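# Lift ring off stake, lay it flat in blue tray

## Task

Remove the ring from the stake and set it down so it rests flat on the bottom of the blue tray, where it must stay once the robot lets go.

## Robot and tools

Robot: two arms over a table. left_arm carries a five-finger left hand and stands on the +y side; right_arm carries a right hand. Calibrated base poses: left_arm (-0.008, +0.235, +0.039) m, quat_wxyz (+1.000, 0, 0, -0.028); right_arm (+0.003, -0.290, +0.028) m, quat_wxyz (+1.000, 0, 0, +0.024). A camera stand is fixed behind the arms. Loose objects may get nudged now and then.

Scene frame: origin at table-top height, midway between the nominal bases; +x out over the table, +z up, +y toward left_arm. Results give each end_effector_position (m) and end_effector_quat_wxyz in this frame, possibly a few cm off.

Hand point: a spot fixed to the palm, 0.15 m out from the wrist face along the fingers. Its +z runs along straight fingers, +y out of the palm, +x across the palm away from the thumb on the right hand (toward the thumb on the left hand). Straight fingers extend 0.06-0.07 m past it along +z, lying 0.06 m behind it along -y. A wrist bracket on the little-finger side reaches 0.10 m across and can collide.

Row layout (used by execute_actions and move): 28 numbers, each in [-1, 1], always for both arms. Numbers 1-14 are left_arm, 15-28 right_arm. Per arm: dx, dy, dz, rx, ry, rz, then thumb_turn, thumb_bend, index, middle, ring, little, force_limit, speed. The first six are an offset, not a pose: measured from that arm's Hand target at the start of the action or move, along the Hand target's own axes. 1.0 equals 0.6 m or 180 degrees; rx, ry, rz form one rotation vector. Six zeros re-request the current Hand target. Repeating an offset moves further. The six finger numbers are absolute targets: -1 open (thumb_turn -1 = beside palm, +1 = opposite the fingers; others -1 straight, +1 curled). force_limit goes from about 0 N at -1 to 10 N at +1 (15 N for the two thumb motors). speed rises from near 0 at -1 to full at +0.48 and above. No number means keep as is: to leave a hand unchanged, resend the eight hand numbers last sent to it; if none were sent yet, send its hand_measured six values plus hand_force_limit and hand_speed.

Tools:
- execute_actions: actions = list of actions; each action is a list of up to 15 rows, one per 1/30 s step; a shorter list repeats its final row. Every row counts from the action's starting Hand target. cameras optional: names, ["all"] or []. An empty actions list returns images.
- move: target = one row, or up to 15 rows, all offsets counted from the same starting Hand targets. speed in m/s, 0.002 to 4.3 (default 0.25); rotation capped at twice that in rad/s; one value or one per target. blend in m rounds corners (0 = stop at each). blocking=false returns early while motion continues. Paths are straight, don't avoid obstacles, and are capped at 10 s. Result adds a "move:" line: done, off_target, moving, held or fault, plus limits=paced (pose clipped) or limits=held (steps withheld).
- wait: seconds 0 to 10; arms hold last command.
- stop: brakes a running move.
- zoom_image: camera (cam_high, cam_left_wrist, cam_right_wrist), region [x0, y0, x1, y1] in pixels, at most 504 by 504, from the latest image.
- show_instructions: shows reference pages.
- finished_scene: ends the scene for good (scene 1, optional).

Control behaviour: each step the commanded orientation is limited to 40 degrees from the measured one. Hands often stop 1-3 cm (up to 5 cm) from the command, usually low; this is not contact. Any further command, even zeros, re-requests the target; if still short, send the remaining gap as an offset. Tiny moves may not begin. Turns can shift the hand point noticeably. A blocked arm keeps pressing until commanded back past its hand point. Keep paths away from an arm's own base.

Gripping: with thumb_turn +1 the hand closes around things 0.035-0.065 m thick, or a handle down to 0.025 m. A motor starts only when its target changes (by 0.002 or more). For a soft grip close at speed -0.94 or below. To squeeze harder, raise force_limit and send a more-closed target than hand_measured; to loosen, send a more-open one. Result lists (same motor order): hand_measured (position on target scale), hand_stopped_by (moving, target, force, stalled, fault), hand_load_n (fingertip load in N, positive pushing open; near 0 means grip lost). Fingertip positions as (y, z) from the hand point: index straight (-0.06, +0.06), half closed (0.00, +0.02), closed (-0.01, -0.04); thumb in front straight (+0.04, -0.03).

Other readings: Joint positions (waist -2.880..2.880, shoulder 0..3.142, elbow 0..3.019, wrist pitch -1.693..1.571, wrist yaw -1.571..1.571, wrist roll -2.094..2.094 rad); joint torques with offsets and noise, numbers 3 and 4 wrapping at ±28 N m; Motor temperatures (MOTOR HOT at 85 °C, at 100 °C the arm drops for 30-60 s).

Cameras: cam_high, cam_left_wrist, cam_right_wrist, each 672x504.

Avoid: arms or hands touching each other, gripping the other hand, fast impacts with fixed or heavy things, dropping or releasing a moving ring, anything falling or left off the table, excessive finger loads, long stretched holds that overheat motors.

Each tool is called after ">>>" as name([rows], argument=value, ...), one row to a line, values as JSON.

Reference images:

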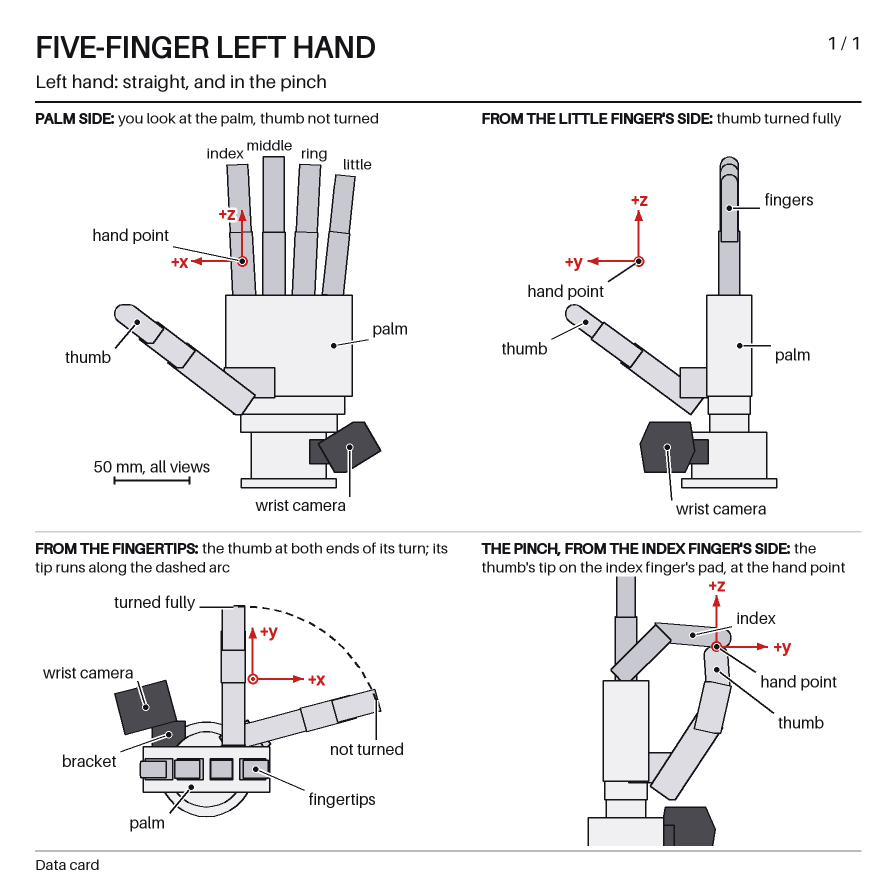

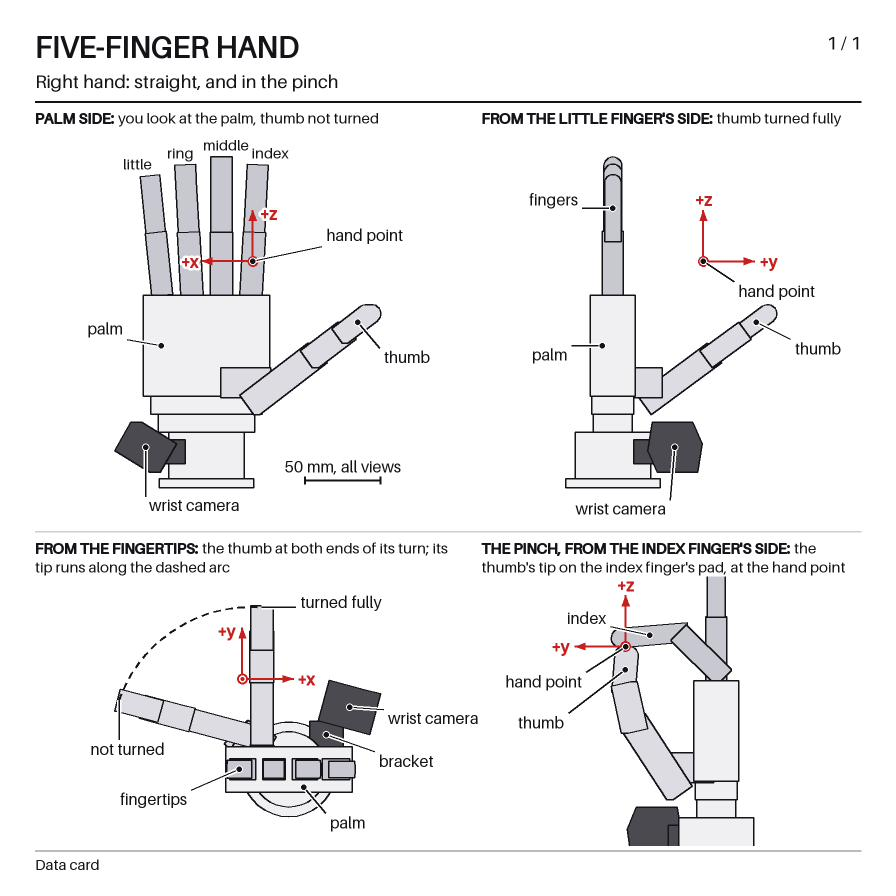

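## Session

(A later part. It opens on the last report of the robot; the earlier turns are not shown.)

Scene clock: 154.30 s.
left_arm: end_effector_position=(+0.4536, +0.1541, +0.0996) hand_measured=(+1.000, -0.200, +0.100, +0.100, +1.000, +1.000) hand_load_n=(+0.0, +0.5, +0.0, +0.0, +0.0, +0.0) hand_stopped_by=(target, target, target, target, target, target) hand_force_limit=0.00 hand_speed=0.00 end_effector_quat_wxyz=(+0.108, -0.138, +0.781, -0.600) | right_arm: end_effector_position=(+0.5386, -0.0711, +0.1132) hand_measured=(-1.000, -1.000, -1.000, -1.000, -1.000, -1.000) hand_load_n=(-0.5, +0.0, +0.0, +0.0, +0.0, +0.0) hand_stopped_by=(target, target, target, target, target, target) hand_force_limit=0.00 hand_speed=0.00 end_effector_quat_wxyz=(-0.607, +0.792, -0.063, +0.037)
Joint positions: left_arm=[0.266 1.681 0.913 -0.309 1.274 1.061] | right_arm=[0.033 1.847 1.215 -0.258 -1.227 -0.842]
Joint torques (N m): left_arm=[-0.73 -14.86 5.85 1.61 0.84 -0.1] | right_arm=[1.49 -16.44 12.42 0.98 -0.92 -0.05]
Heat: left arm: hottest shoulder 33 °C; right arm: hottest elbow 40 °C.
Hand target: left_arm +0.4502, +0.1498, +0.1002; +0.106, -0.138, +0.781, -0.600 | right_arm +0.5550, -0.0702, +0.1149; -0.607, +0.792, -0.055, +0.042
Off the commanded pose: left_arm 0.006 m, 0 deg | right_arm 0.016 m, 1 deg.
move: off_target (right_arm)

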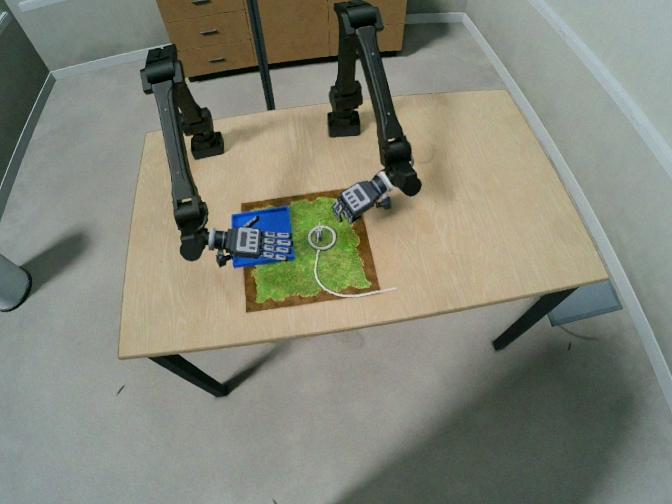

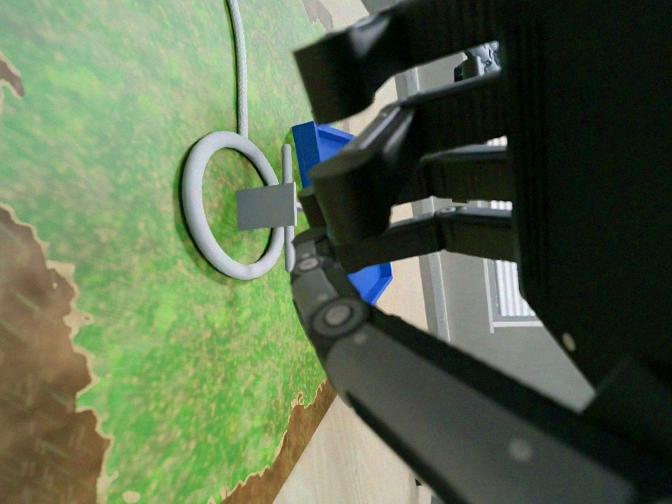

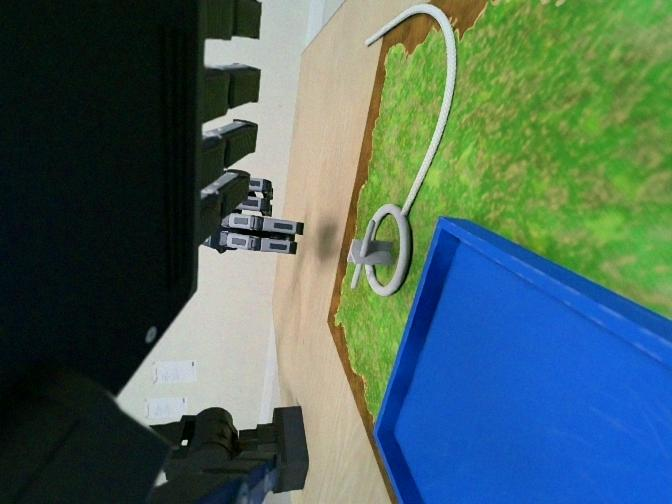

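>>> zoom_image(camera="cam_left_wrist", region=[170, 110, 400, 340])

>>> zoom_image(camera="cam_right_wrist", region=[200, 150, 440, 310])

Scaled by 2.191 from the camera's 672x504 image, which has a finer 960x720 frame.

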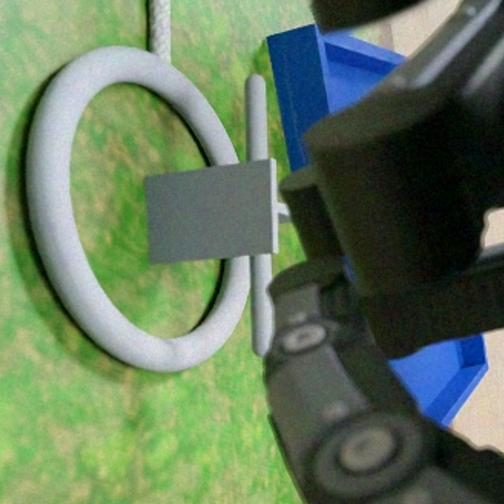

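Scaled by 2.100 from the camera's 672x504 image, which has a finer 960x720 frame.

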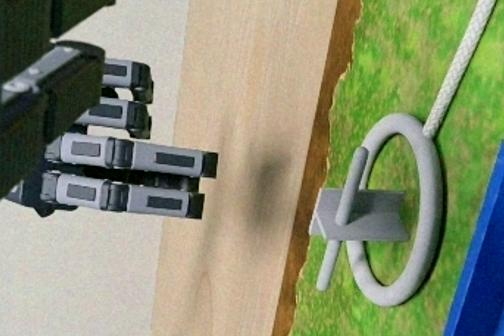

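>>> move(target=[0.0093,0.0573,0.0762,0,0,0,1,-0.2,0.1,0.1,1,1,0,0,0,0,0,0,0,0,-1,-1,-1,-1,-1,-1,0,0], speed=0.12, cameras=["cam_left_wrist","cam_right_wrist"])

>>> zoom_image(camera="cam_left_wrist", region=[200, 110, 400, 310])

>>> zoom_image(camera="cam_right_wrist", region=[280, 160, 430, 310])

Scene clock: 160.50 s.
left_arm: end_effector_position=(+0.4650, +0.1201, +0.0681) hand_measured=(+1.000, -0.200, +0.100, +0.100, +1.000, +1.000) hand_load_n=(+0.0, +0.0, +0.0, +0.0, +0.0, +0.0) hand_stopped_by=(target, target, target, target, target, target) hand_force_limit=0.00 hand_speed=0.00 end_effector_quat_wxyz=(+0.121, -0.129, +0.781, -0.600) | right_arm: end_effector_position=(+0.5386, -0.0711, +0.1132) hand_measured=(-1.000, -1.000, -1.000, -1.000, -1.000, -1.000) hand_load_n=(+0.0, +0.5, +0.0, +0.0, +0.0, +0.0) hand_stopped_by=(target, target, target, target, target, target) hand_force_limit=0.00 hand_speed=0.00 end_effector_quat_wxyz=(-0.607, +0.792, -0.063, +0.037)
Joint positions: left_arm=[0.186 1.748 0.85 0.052 1.227 0.85] | right_arm=[0.033 1.847 1.215 -0.258 -1.227 -0.842]
Joint torques (N m): left_arm=[-0.97 -12.45 5.07 1.94 0.71 -0.1] | right_arm=[1.9 -16.32 12.48 0.84 -0.95 -0.07]
Motor temperatures (°C): left_arm=[28 33 30 28 30 25] | right_arm=[29 36 41 29 28 28]
Heat: left arm: hottest shoulder 33 °C; right arm: hottest elbow 41 °C.
Hand target: left_arm +0.4571, +0.1148, +0.0552; +0.106, -0.138, +0.781, -0.600 | right_arm +0.5550, -0.0702, +0.1149; -0.607, +0.792, -0.055, +0.042
Off the commanded pose: left_arm 0.016 m, 2 deg | right_arm 0.016 m, 1 deg.
move: off_target (left_arm, right_arm)
Images, in order (width x height): cam_left_wrist 672x504, cam_right_wrist 672x504.

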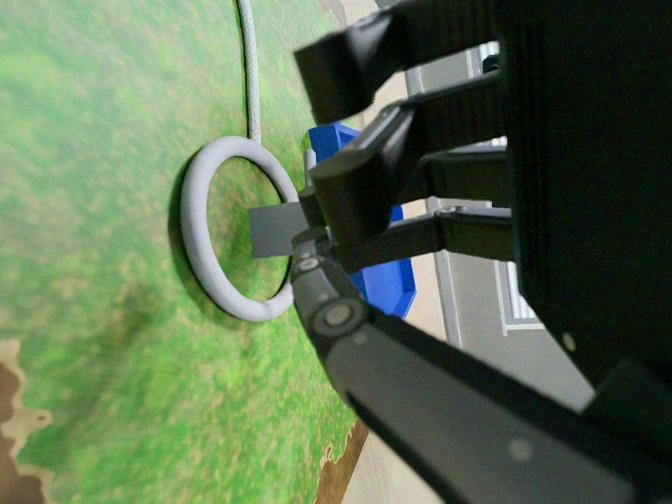

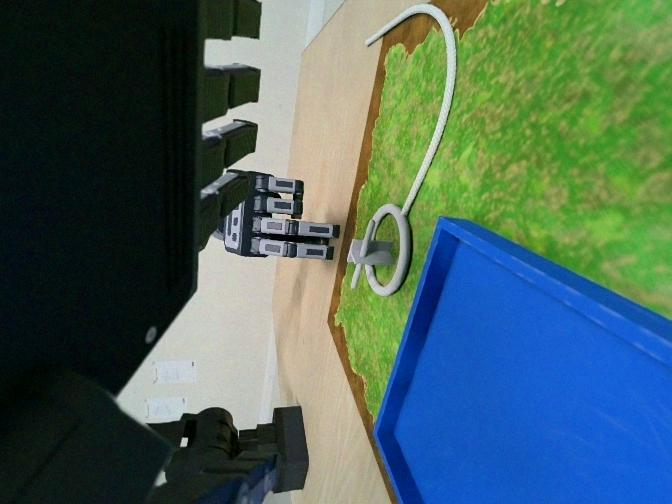

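Scaled by 2.520 from the camera's 672x504 image, which has a finer 960x720 frame.

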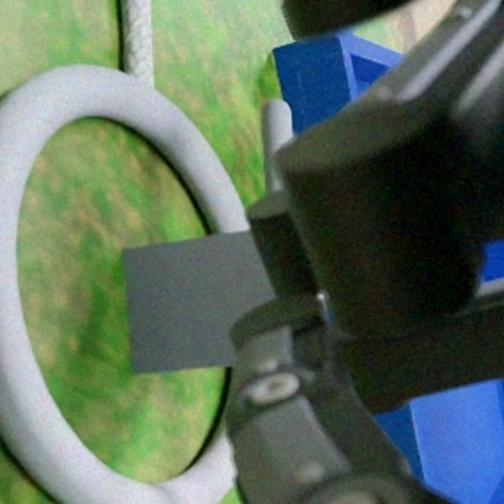

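Scaled by 3.360 from the camera's 672x504 image, which has a finer 960x720 frame.

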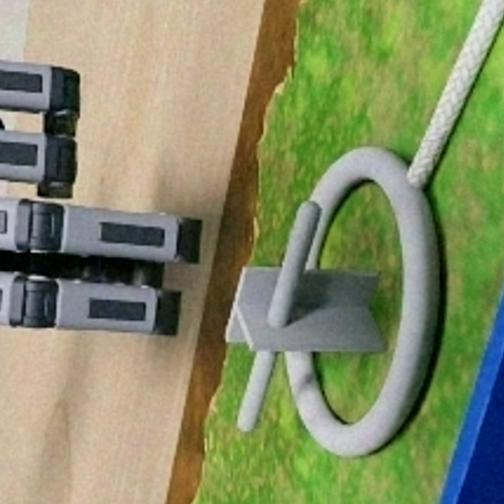

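>>> move(target=[0.004,0.0255,0.0083,0,0,0,1,-0.2,0.1,0.1,1,1,0,0,0,0,0,0,0,0,-1,-1,-1,-1,-1,-1,0,0], speed=0.08, cameras=["cam_left_wrist","cam_right_wrist"])

>>> zoom_image(camera="cam_left_wrist", region=[180, 110, 400, 350])

>>> zoom_image(camera="cam_right_wrist", region=[300, 180, 430, 310])

Scene clock: 169.60 s.
left_arm: end_effector_position=(+0.4619, +0.1195, +0.0519) hand_measured=(+1.000, -0.200, +0.100, +0.100, +1.000, +1.000) hand_load_n=(+0.0, +0.0, +0.0, +0.0, +0.0, +0.0) hand_stopped_by=(target, target, target, target, target, target) hand_force_limit=0.00 hand_speed=0.00 end_effector_quat_wxyz=(+0.121, -0.130, +0.780, -0.599) | right_arm: end_effector_position=(+0.5386, -0.0711, +0.1132) hand_measured=(-1.000, -1.000, -1.000, -1.000, -1.000, -1.000) hand_load_n=(+0.0, +0.0, +0.0, +0.0, +0.0, +0.0) hand_stopped_by=(target, target, target, target, target, target) hand_force_limit=0.00 hand_speed=0.00 end_effector_quat_wxyz=(-0.607, +0.792, -0.063, +0.037)
Joint positions: left_arm=[0.185 1.781 0.832 0.109 1.225 0.843] | right_arm=[0.033 1.847 1.215 -0.258 -1.227 -0.842]
Joint torques (N m): left_arm=[-0.85 -12.22 5.15 1.91 0.7 -0.13] | right_arm=[1.32 -16.5 12.64 0.84 -0.96 -0.05]
Heat: left arm: hottest shoulder 33 °C; right arm: hottest elbow 42 °C.
Hand target: left_arm +0.4551, +0.1131, +0.0391; +0.106, -0.138, +0.781, -0.600 | right_arm +0.5550, -0.0702, +0.1149; -0.607, +0.792, -0.055, +0.042
Off the commanded pose: left_arm 0.016 m, 2 deg | right_arm 0.016 m, 1 deg.
move: off_target (left_arm, right_arm)
Images, in order (width x height): cam_left_wrist 672x504, cam_right_wrist 672x504.

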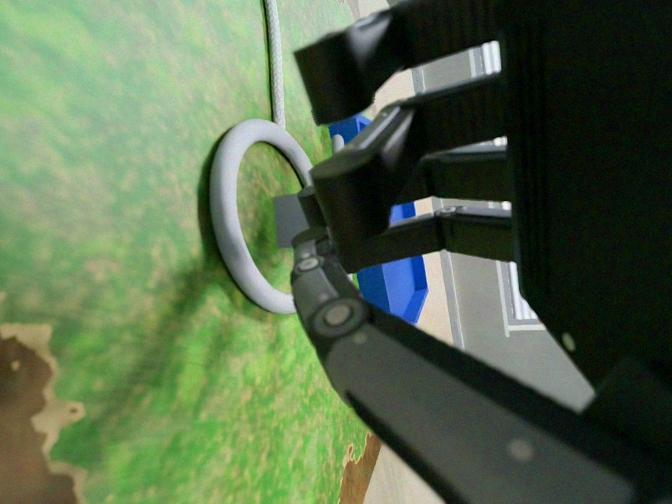

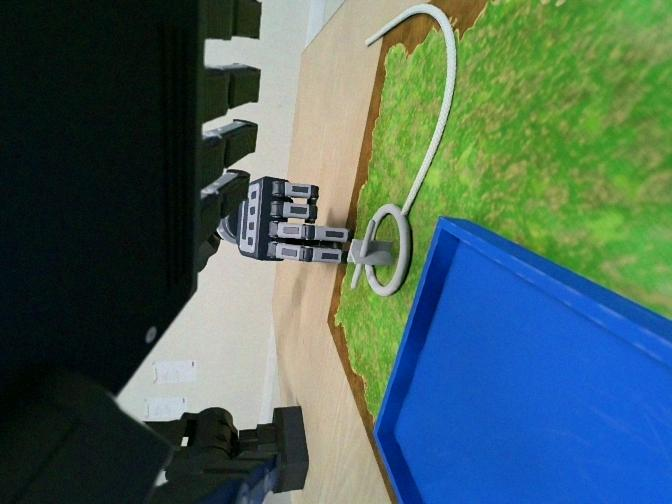

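Scaled by 2.100 from the camera's 672x504 image, which has a finer 960x720 frame.

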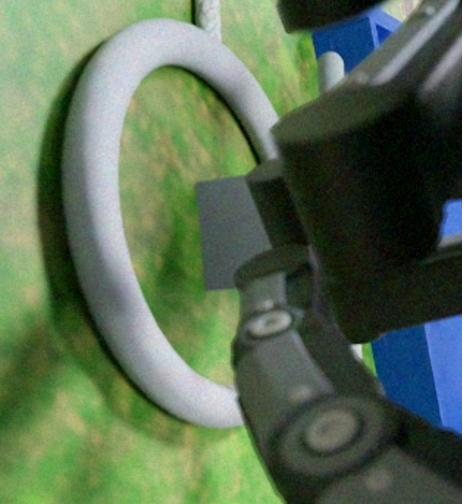

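Scaled by 3.877 from the camera's 672x504 image, which has a finer 960x720 frame.

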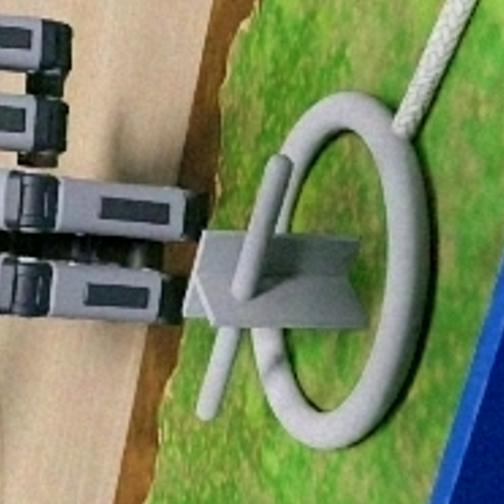

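>>> move(target=[0.0037,0.0193,0.0055,0,0,0,1,-0.2,0,0,1,1,0,0,0,0,0,0,0,0,-1,-1,-1,-1,-1,-1,0,0], speed=0.08, cameras=["cam_left_wrist","cam_right_wrist"])

>>> zoom_image(camera="cam_left_wrist", region=[180, 110, 400, 350])

>>> zoom_image(camera="cam_right_wrist", region=[300, 180, 430, 310])

Scene clock: 177.60 s.
left_arm: end_effector_position=(+0.4603, +0.1186, +0.0398) hand_measured=(+1.000, -0.200, +0.000, +0.000, +1.000, +1.000) hand_load_n=(+0.0, +0.0, +0.0, +0.0, +0.0, +0.0) hand_stopped_by=(target, target, target, target, target, target) hand_force_limit=0.00 hand_speed=0.00 end_effector_quat_wxyz=(+0.121, -0.130, +0.780, -0.599) | right_arm: end_effector_position=(+0.5386, -0.0711, +0.1132) hand_measured=(-1.000, -1.000, -1.000, -1.000, -1.000, -1.000) hand_load_n=(+0.0, +0.0, +0.0, +0.0, +0.0, +0.0) hand_stopped_by=(target, target, target, target, target, target) hand_force_limit=0.00 hand_speed=0.00 end_effector_quat_wxyz=(-0.607, +0.792, -0.063, +0.037)
Joint positions: left_arm=[0.184 1.809 0.823 0.15 1.224 0.839] | right_arm=[0.033 1.847 1.215 -0.258 -1.227 -0.842]
Joint torques (N m): left_arm=[-1.14 -12.22 4.89 2.02 0.7 -0.11] | right_arm=[1.38 -16.56 12.59 1.11 -0.93 -0.02]
Heat: left arm: hottest shoulder 33 °C; right arm: hottest elbow 42 °C.
Hand target: left_arm +0.4531, +0.1122, +0.0271; +0.106, -0.138, +0.781, -0.600 | right_arm +0.5550, -0.0702, +0.1149; -0.607, +0.792, -0.055, +0.042
Off the commanded pose: left_arm 0.016 m, 2 deg | right_arm 0.016 m, 1 deg.
move: off_target (left_arm, right_arm)
Images, in order (width x height): cam_left_wrist 672x504, cam_right_wrist 672x504.

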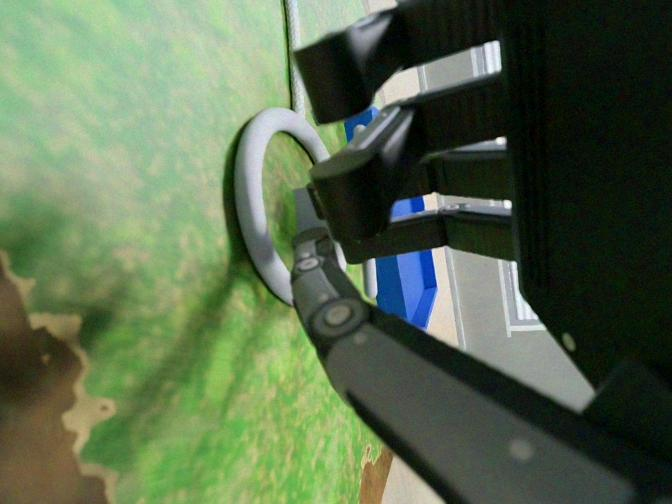

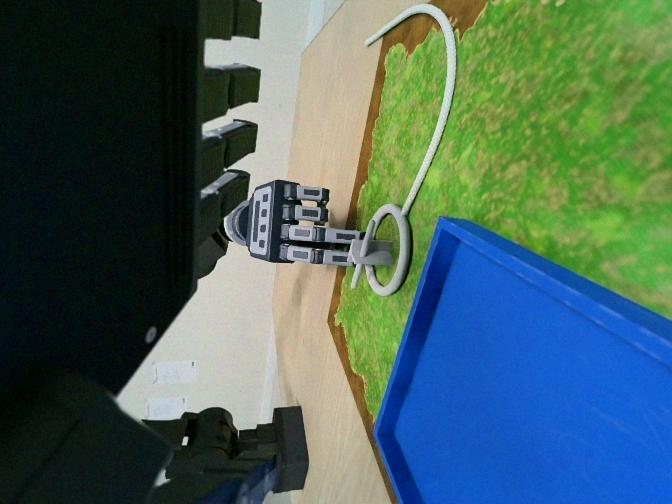

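Scaled by 2.100 from the camera's 672x504 image, which has a finer 960x720 frame.

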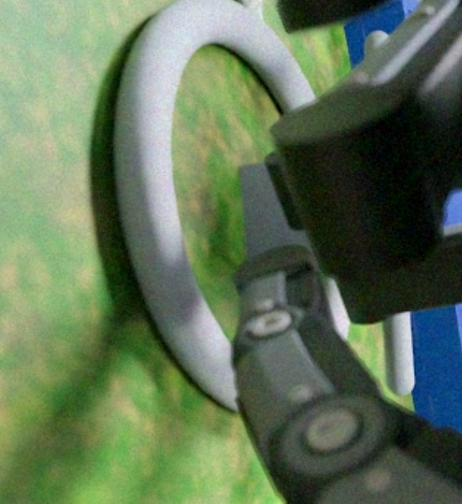

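Scaled by 3.877 from the camera's 672x504 image, which has a finer 960x720 frame.

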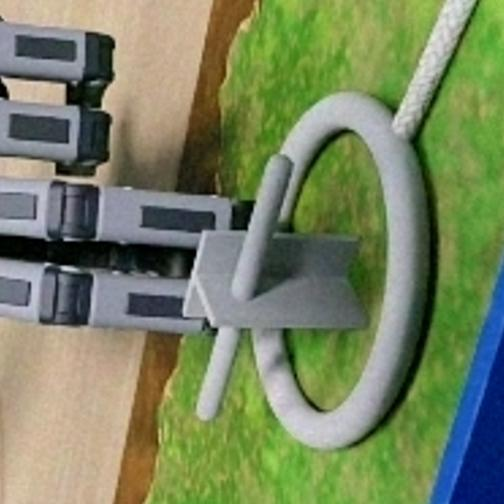

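>>> move(target=[0.0052,0.0165,0.0025,0,0,0,1,-0.2,0,0,1,1,0,0,0,0,0,0,0,0,-1,-1,-1,-1,-1,-1,0,0], speed=0.08, cameras=["cam_left_wrist","cam_right_wrist"])

>>> zoom_image(camera="cam_left_wrist", region=[180, 110, 400, 350])

>>> zoom_image(camera="cam_right_wrist", region=[300, 180, 430, 310])

Scene clock: 179.90 s.
left_arm: end_effector_position=(+0.4572, +0.1182, +0.0298) hand_measured=(+1.000, -0.200, +0.000, +0.000, +1.000, +1.000) hand_load_n=(+0.0, +0.5, +0.0, +0.0, +0.0, +0.0) hand_stopped_by=(target, target, target, target, target, target) hand_force_limit=0.00 hand_speed=0.00 end_effector_quat_wxyz=(+0.120, -0.131, +0.780, -0.599) | right_arm: end_effector_position=(+0.5386, -0.0711, +0.1132) hand_measured=(-1.000, -1.000, -1.000, -1.000, -1.000, -1.000) hand_load_n=(-0.5, +0.0, +0.0, +0.0, +0.0, +0.0) hand_stopped_by=(target, target, target, target, target, target) hand_force_limit=0.00 hand_speed=0.00 end_effector_quat_wxyz=(-0.607, +0.792, -0.063, +0.037)
Joint positions: left_arm=[0.184 1.83 0.812 0.181 1.224 0.838] | right_arm=[0.033 1.847 1.215 -0.258 -1.227 -0.842]
Joint torques (N m): left_arm=[-1.03 -12.4 4.67 1.91 0.72 -0.09] | right_arm=[0.79 -17.32 12.59 0.95 -0.93 -0.03]
Heat: left arm: hottest shoulder 33 °C; right arm: hottest elbow 43 °C.
Hand target: left_arm +0.4498, +0.1122, +0.0172; +0.106, -0.138, +0.781, -0.600 | right_arm +0.5550, -0.0702, +0.1149; -0.607, +0.792, -0.055, +0.042
Off the commanded pose: left_arm 0.016 m, 2 deg | right_arm 0.016 m, 1 deg.
move: off_target (left_arm, right_arm)
Images, in order (width x height): cam_left_wrist 672x504, cam_right_wrist 672x504.

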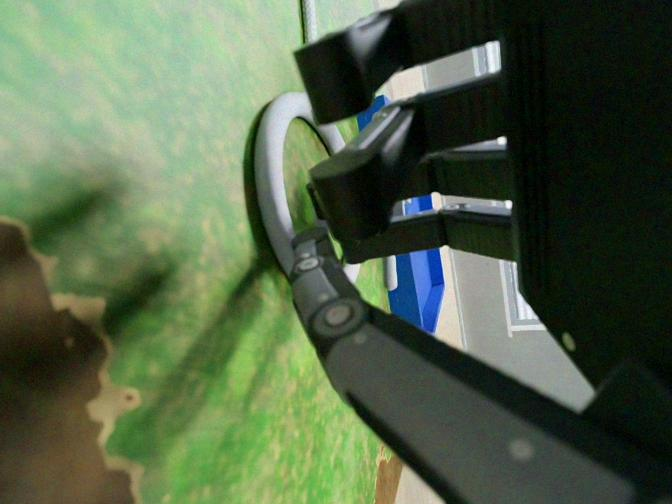

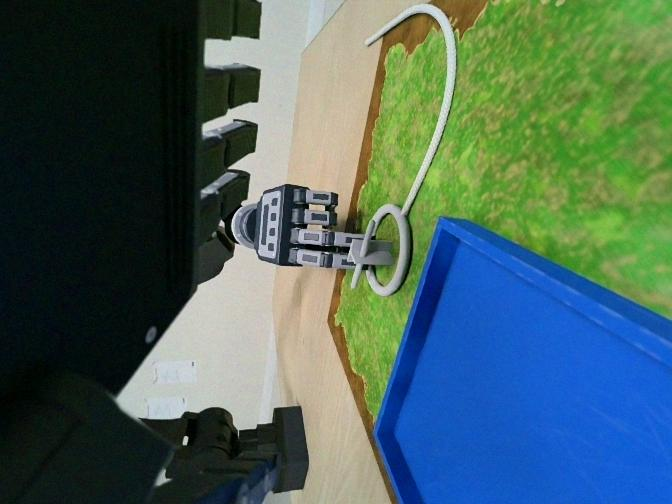

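Scaled by 2.100 from the camera's 672x504 image, which has a finer 960x720 frame.

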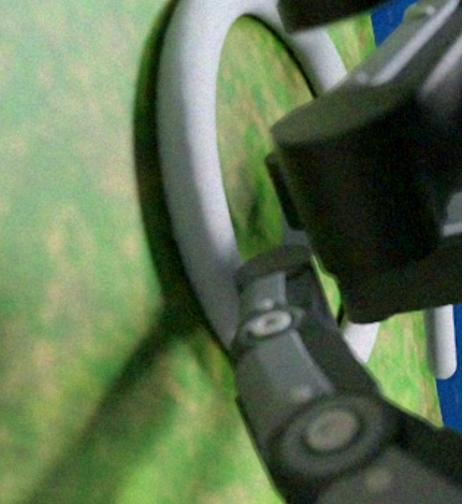

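Scaled by 3.877 from the camera's 672x504 image, which has a finer 960x720 frame.

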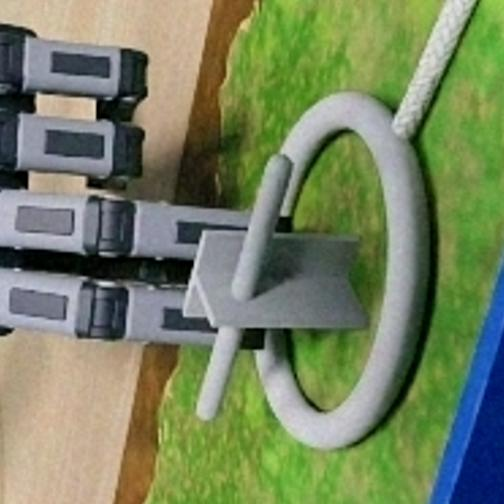

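>>> move(target=[0.0042,0.0135,0.0002,0,0,0,1,-0.2,0,0,1,1,0,0,0,0,0,0,0,0,-1,-1,-1,-1,-1,-1,0,0], speed=0.06, cameras=["cam_left_wrist","cam_right_wrist"])

>>> zoom_image(camera="cam_left_wrist", region=[180, 80, 400, 320])

>>> zoom_image(camera="cam_right_wrist", region=[300, 180, 430, 310])

Scene clock: 182.30 s.
left_arm: end_effector_position=(+0.4543, +0.1178, +0.0229) hand_measured=(+1.000, -0.200, +0.000, +0.000, +1.000, +1.000) hand_load_n=(+0.0, +0.0, +0.0, +0.0, +0.0, +0.0) hand_stopped_by=(target, target, target, target, target, target) hand_force_limit=0.00 hand_speed=0.00 end_effector_quat_wxyz=(+0.119, -0.132, +0.780, -0.600) | right_arm: end_effector_position=(+0.5386, -0.0711, +0.1132) hand_measured=(-1.000, -1.000, -1.000, -1.000, -1.000, -1.000) hand_load_n=(+0.0, +0.0, +0.0, -0.5, +0.0, +0.0) hand_stopped_by=(target, target, target, target, target, target) hand_force_limit=0.00 hand_speed=0.00 end_effector_quat_wxyz=(-0.607, +0.792, -0.063, +0.037)
Joint positions: left_arm=[0.184 1.844 0.804 0.2 1.225 0.838] | right_arm=[0.033 1.847 1.215 -0.258 -1.227 -0.842]
Joint torques (N m): left_arm=[-0.73 -12.28 4.49 1.98 0.77 -0.04] | right_arm=[1.26 -16.91 12.75 1.03 -0.93 -0.03]
Heat: left arm: hottest shoulder 33 °C; right arm: hottest elbow 43 °C.
Hand target: left_arm +0.4468, +0.1132, +0.0093; +0.106, -0.138, +0.781, -0.600 | right_arm +0.5550, -0.0702, +0.1149; -0.607, +0.792, -0.055, +0.042
Off the commanded pose: left_arm 0.016 m, 2 deg | right_arm 0.016 m, 1 deg.
move: off_target (left_arm, right_arm)
Images, in order (width x height): cam_left_wrist 672x504, cam_right_wrist 672x504.

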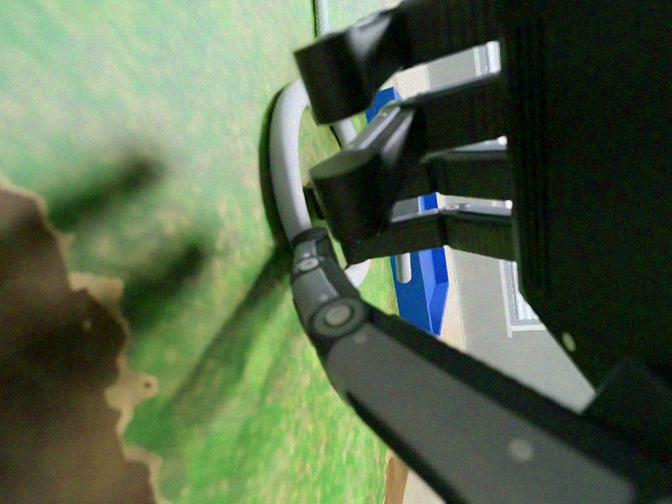

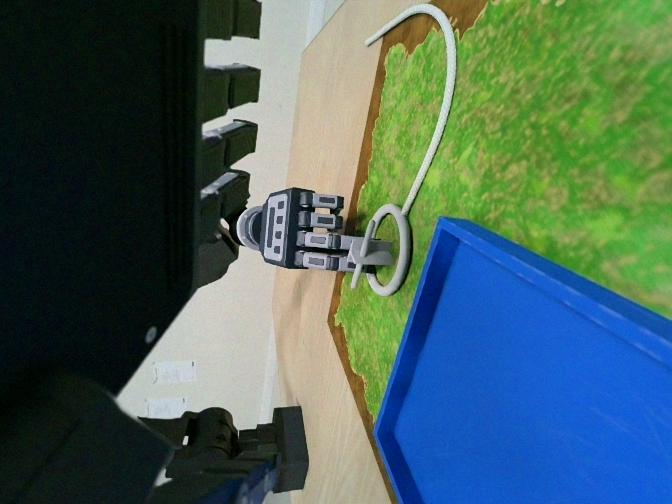

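Scaled by 2.100 from the camera's 672x504 image, which has a finer 960x720 frame.

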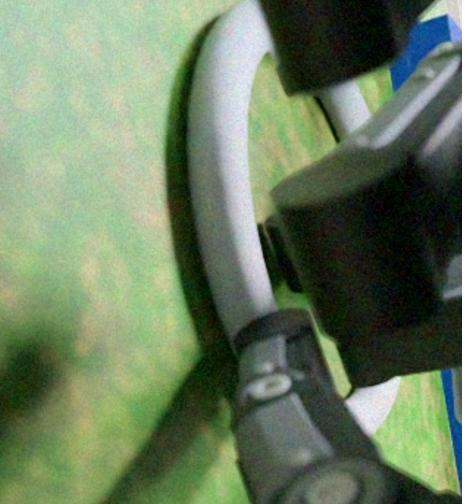

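Scaled by 3.877 from the camera's 672x504 image, which has a finer 960x720 frame.

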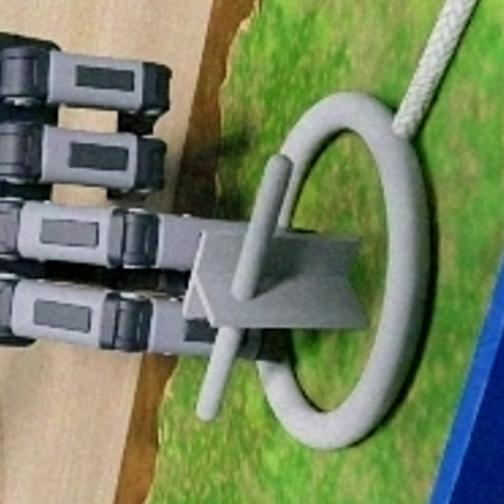

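>>> move(target=[0.001,0.0099,0.0004,0,0,0,1,-0.2,0,0,1,1,0,0,0,0,0,0,0,0,-1,-1,-1,-1,-1,-1,0,0], speed=0.06, cameras=["cam_left_wrist","cam_right_wrist"])

>>> zoom_image(camera="cam_left_wrist", region=[180, 80, 400, 320])

>>> zoom_image(camera="cam_right_wrist", region=[300, 180, 430, 310])

Scene clock: 183.83 s.
left_arm: end_effector_position=(+0.4548, +0.1174, +0.0222) hand_measured=(+1.000, -0.200, +0.000, +0.000, +1.000, +1.000) hand_load_n=(+0.0, -1.5, +0.0, +0.0, +0.0, +0.0) hand_stopped_by=(target, target, target, target, target, target) hand_force_limit=0.00 hand_speed=0.00 end_effector_quat_wxyz=(+0.120, -0.128, +0.779, -0.602) | right_arm: end_effector_position=(+0.5386, -0.0711, +0.1132) hand_measured=(-1.000, -1.000, -1.000, -1.000, -1.000, -1.000) hand_load_n=(-0.5, +0.0, -0.5, +0.0, +0.0, +0.0) hand_stopped_by=(target, target, target, target, target, target) hand_force_limit=0.00 hand_speed=0.00 end_effector_quat_wxyz=(-0.607, +0.792, -0.063, +0.037)
Joint positions: left_arm=[0.184 1.849 0.804 0.211 1.23 0.838] | right_arm=[0.033 1.847 1.215 -0.258 -1.227 -0.842]
Joint torques (N m): left_arm=[-0.67 -11.46 4.19 1.89 0.64 0.03] | right_arm=[1.49 -16.79 12.63 1.02 -0.91 -0.02]
Heat: left arm: hottest shoulder 33 °C; right arm: hottest elbow 43 °C.
Hand target: left_arm +0.4458, +0.1142, +0.0036; +0.106, -0.138, +0.781, -0.600 | right_arm +0.5550, -0.0702, +0.1149; -0.607, +0.792, -0.055, +0.042
Off the commanded pose: left_arm 0.021 m, 2 deg | right_arm 0.016 m, 1 deg.
move: off_target (left_arm, right_arm)
Images, in order (width x height): cam_left_wrist 672x504, cam_right_wrist 672x504.

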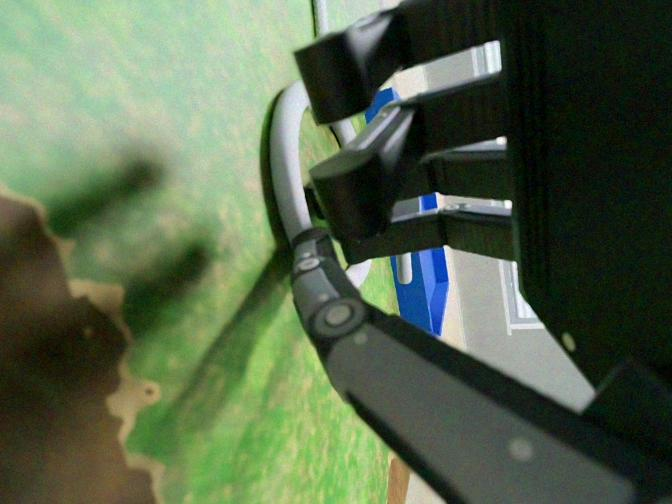

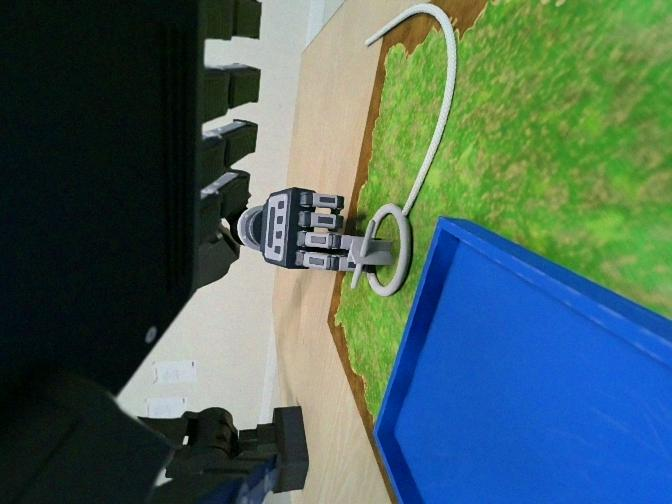

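Scaled by 2.100 from the camera's 672x504 image, which has a finer 960x720 frame.

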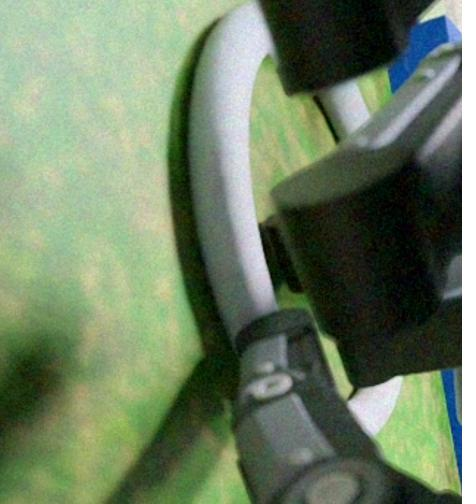

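Scaled by 3.877 from the camera's 672x504 image, which has a finer 960x720 frame.

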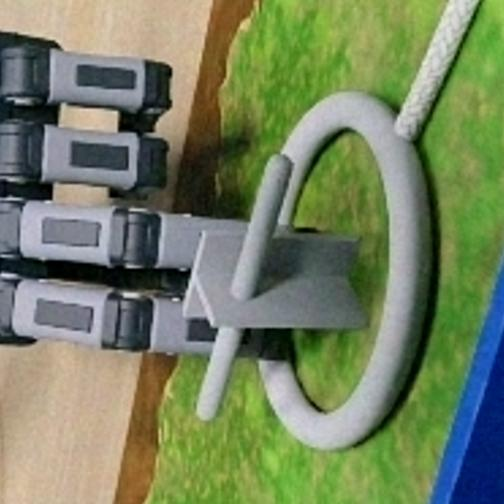

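>>> move(target=[0,0,0,0,0,0,1,-0.1,0,0,1,1,0,-0.6,0,0,0,0,0,0,-1,-1,-1,-1,-1,-1,0,0], speed=0.06, cameras=["cam_left_wrist","cam_right_wrist"])

>>> zoom_image(camera="cam_left_wrist", region=[180, 80, 400, 320])

>>> zoom_image(camera="cam_right_wrist", region=[300, 180, 430, 310])

Scene clock: 185.73 s.
left_arm: end_effector_position=(+0.4546, +0.1174, +0.0200) hand_measured=(+1.000, -0.100, +0.000, +0.000, +1.000, +1.000) hand_load_n=(+0.0, +0.0, +0.0, -0.5, +0.0, +0.0) hand_stopped_by=(target, target, target, target, target, target) hand_force_limit=0.00 hand_speed=-0.60 end_effector_quat_wxyz=(+0.119, -0.129, +0.779, -0.601) | right_arm: end_effector_position=(+0.5386, -0.0711, +0.1132) hand_measured=(-1.000, -1.000, -1.000, -1.000, -1.000, -1.000) hand_load_n=(+0.0, +0.0, +0.0, +0.0, +0.0, +0.0) hand_stopped_by=(target, target, target, target, target, target) hand_force_limit=0.00 hand_speed=0.00 end_effector_quat_wxyz=(-0.607, +0.792, -0.063, +0.037)
Joint positions: left_arm=[0.184 1.854 0.804 0.214 1.229 0.838] | right_arm=[0.033 1.847 1.215 -0.258 -1.227 -0.842]
Joint torques (N m): left_arm=[-0.32 -11.99 4.23 1.85 0.64 0.02] | right_arm=[1.2 -16.85 12.55 1.01 -0.9 0]
Heat: left arm: hottest shoulder 33 °C; right arm: hottest elbow 43 °C.
Hand target: left_arm +0.4458, +0.1142, +0.0035; +0.106, -0.138, +0.781, -0.600 | right_arm +0.5550, -0.0702, +0.1149; -0.607, +0.792, -0.055, +0.042
Off the commanded pose: left_arm 0.019 m, 2 deg | right_arm 0.016 m, 1 deg.
move: off_target (left_arm, right_arm)
Images, in order (width x height): cam_left_wrist 672x504, cam_right_wrist 672x504.

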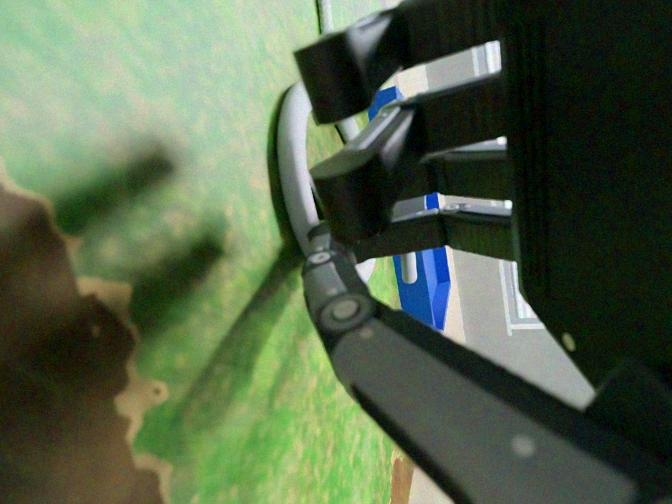

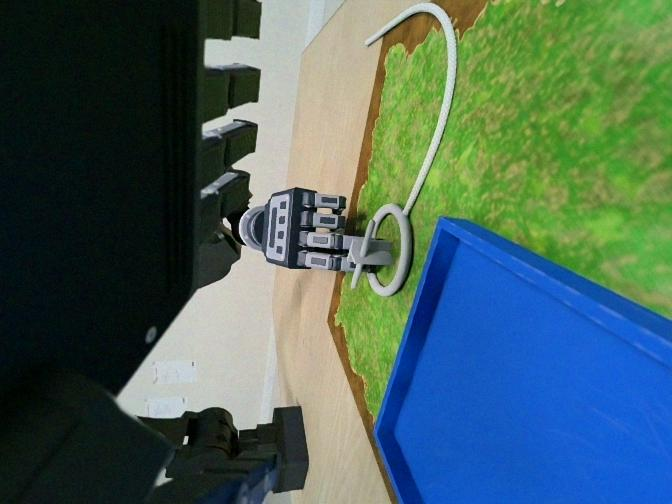

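Scaled by 2.100 from the camera's 672x504 image, which has a finer 960x720 frame.

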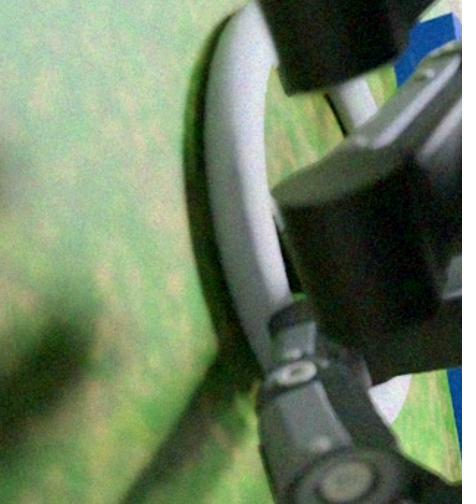

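Scaled by 3.877 from the camera's 672x504 image, which has a finer 960x720 frame.

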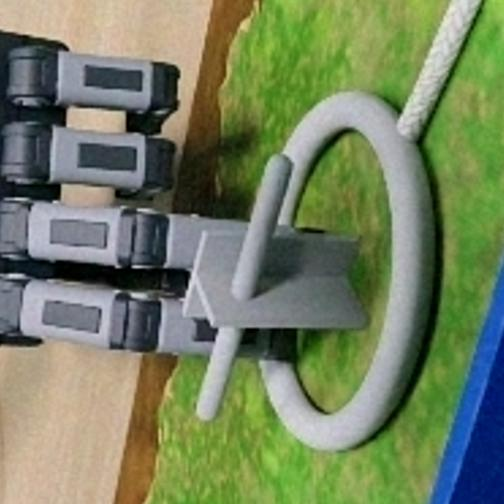

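>>> move(target=[0,0,0,0,0,0,1,-0.1,0.35,0.35,1,1,-0.2,-0.9,0,0,0,0,0,0,-1,-1,-1,-1,-1,-1,0,0], speed=0.06, cameras=["cam_left_wrist","cam_right_wrist"])

>>> zoom_image(camera="cam_left_wrist", region=[180, 80, 400, 320])

>>> zoom_image(camera="cam_right_wrist", region=[300, 180, 430, 310])

Scene clock: 187.30 s.
left_arm: end_effector_position=(+0.4548, +0.1170, +0.0206) hand_measured=(+1.000, -0.100, +0.250, +0.240, +1.000, +1.000) hand_load_n=(-0.5, +0.0, +6.0, +4.5, +0.0, +0.0) hand_stopped_by=(target, target, force, force, target, target) hand_force_limit=-0.20 hand_speed=-0.90 end_effector_quat_wxyz=(+0.120, -0.128, +0.779, -0.602) | right_arm: end_effector_position=(+0.5386, -0.0711, +0.1132) hand_measured=(-1.000, -1.000, -1.000, -1.000, -1.000, -1.000) hand_load_n=(+0.0, +0.0, +0.0, +0.0, +0.0, -0.5) hand_stopped_by=(target, target, target, target, target, target) hand_force_limit=0.00 hand_speed=0.00 end_effector_quat_wxyz=(-0.607, +0.792, -0.063, +0.037)
Joint positions: left_arm=[0.183 1.854 0.804 0.217 1.232 0.838] | right_arm=[0.033 1.847 1.215 -0.258 -1.227 -0.842]
Joint torques (N m): left_arm=[-0.44 -11.87 4.19 1.66 0.5 0.04] | right_arm=[1.49 -16.03 12.51 1.03 -0.94 -0.05]
Heat: left arm: hottest shoulder 33 °C; right arm: hottest elbow 43 °C.
Hand target: left_arm +0.4457, +0.1142, +0.0034; +0.106, -0.138, +0.781, -0.600 | right_arm +0.5550, -0.0702, +0.1149; -0.607, +0.792, -0.055, +0.042
Off the commanded pose: left_arm 0.020 m, 2 deg | right_arm 0.016 m, 1 deg.
move: off_target (left_arm, right_arm)
Images, in order (width x height): cam_left_wrist 672x504, cam_right_wrist 672x504.

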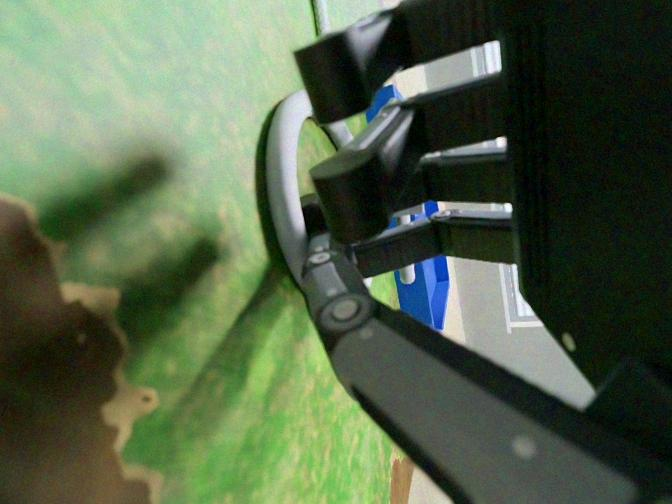

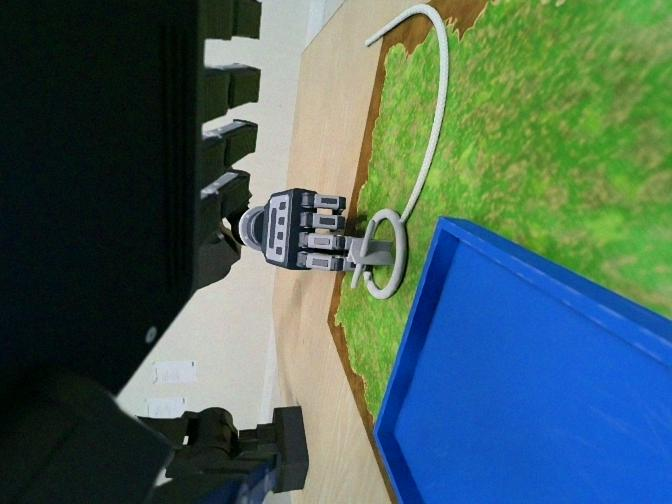

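Scaled by 2.100 from the camera's 672x504 image, which has a finer 960x720 frame.

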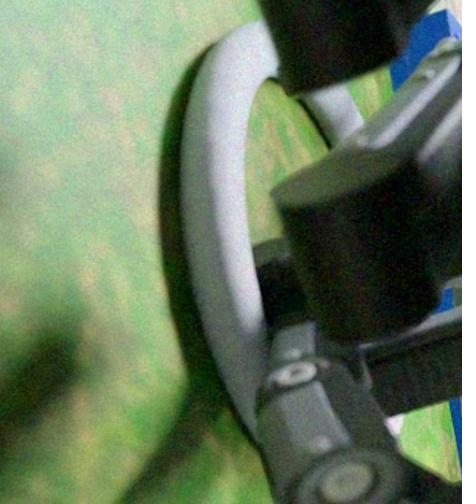

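Scaled by 3.877 from the camera's 672x504 image, which has a finer 960x720 frame.

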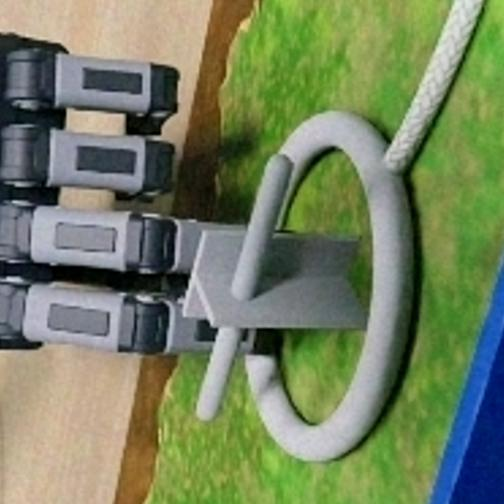

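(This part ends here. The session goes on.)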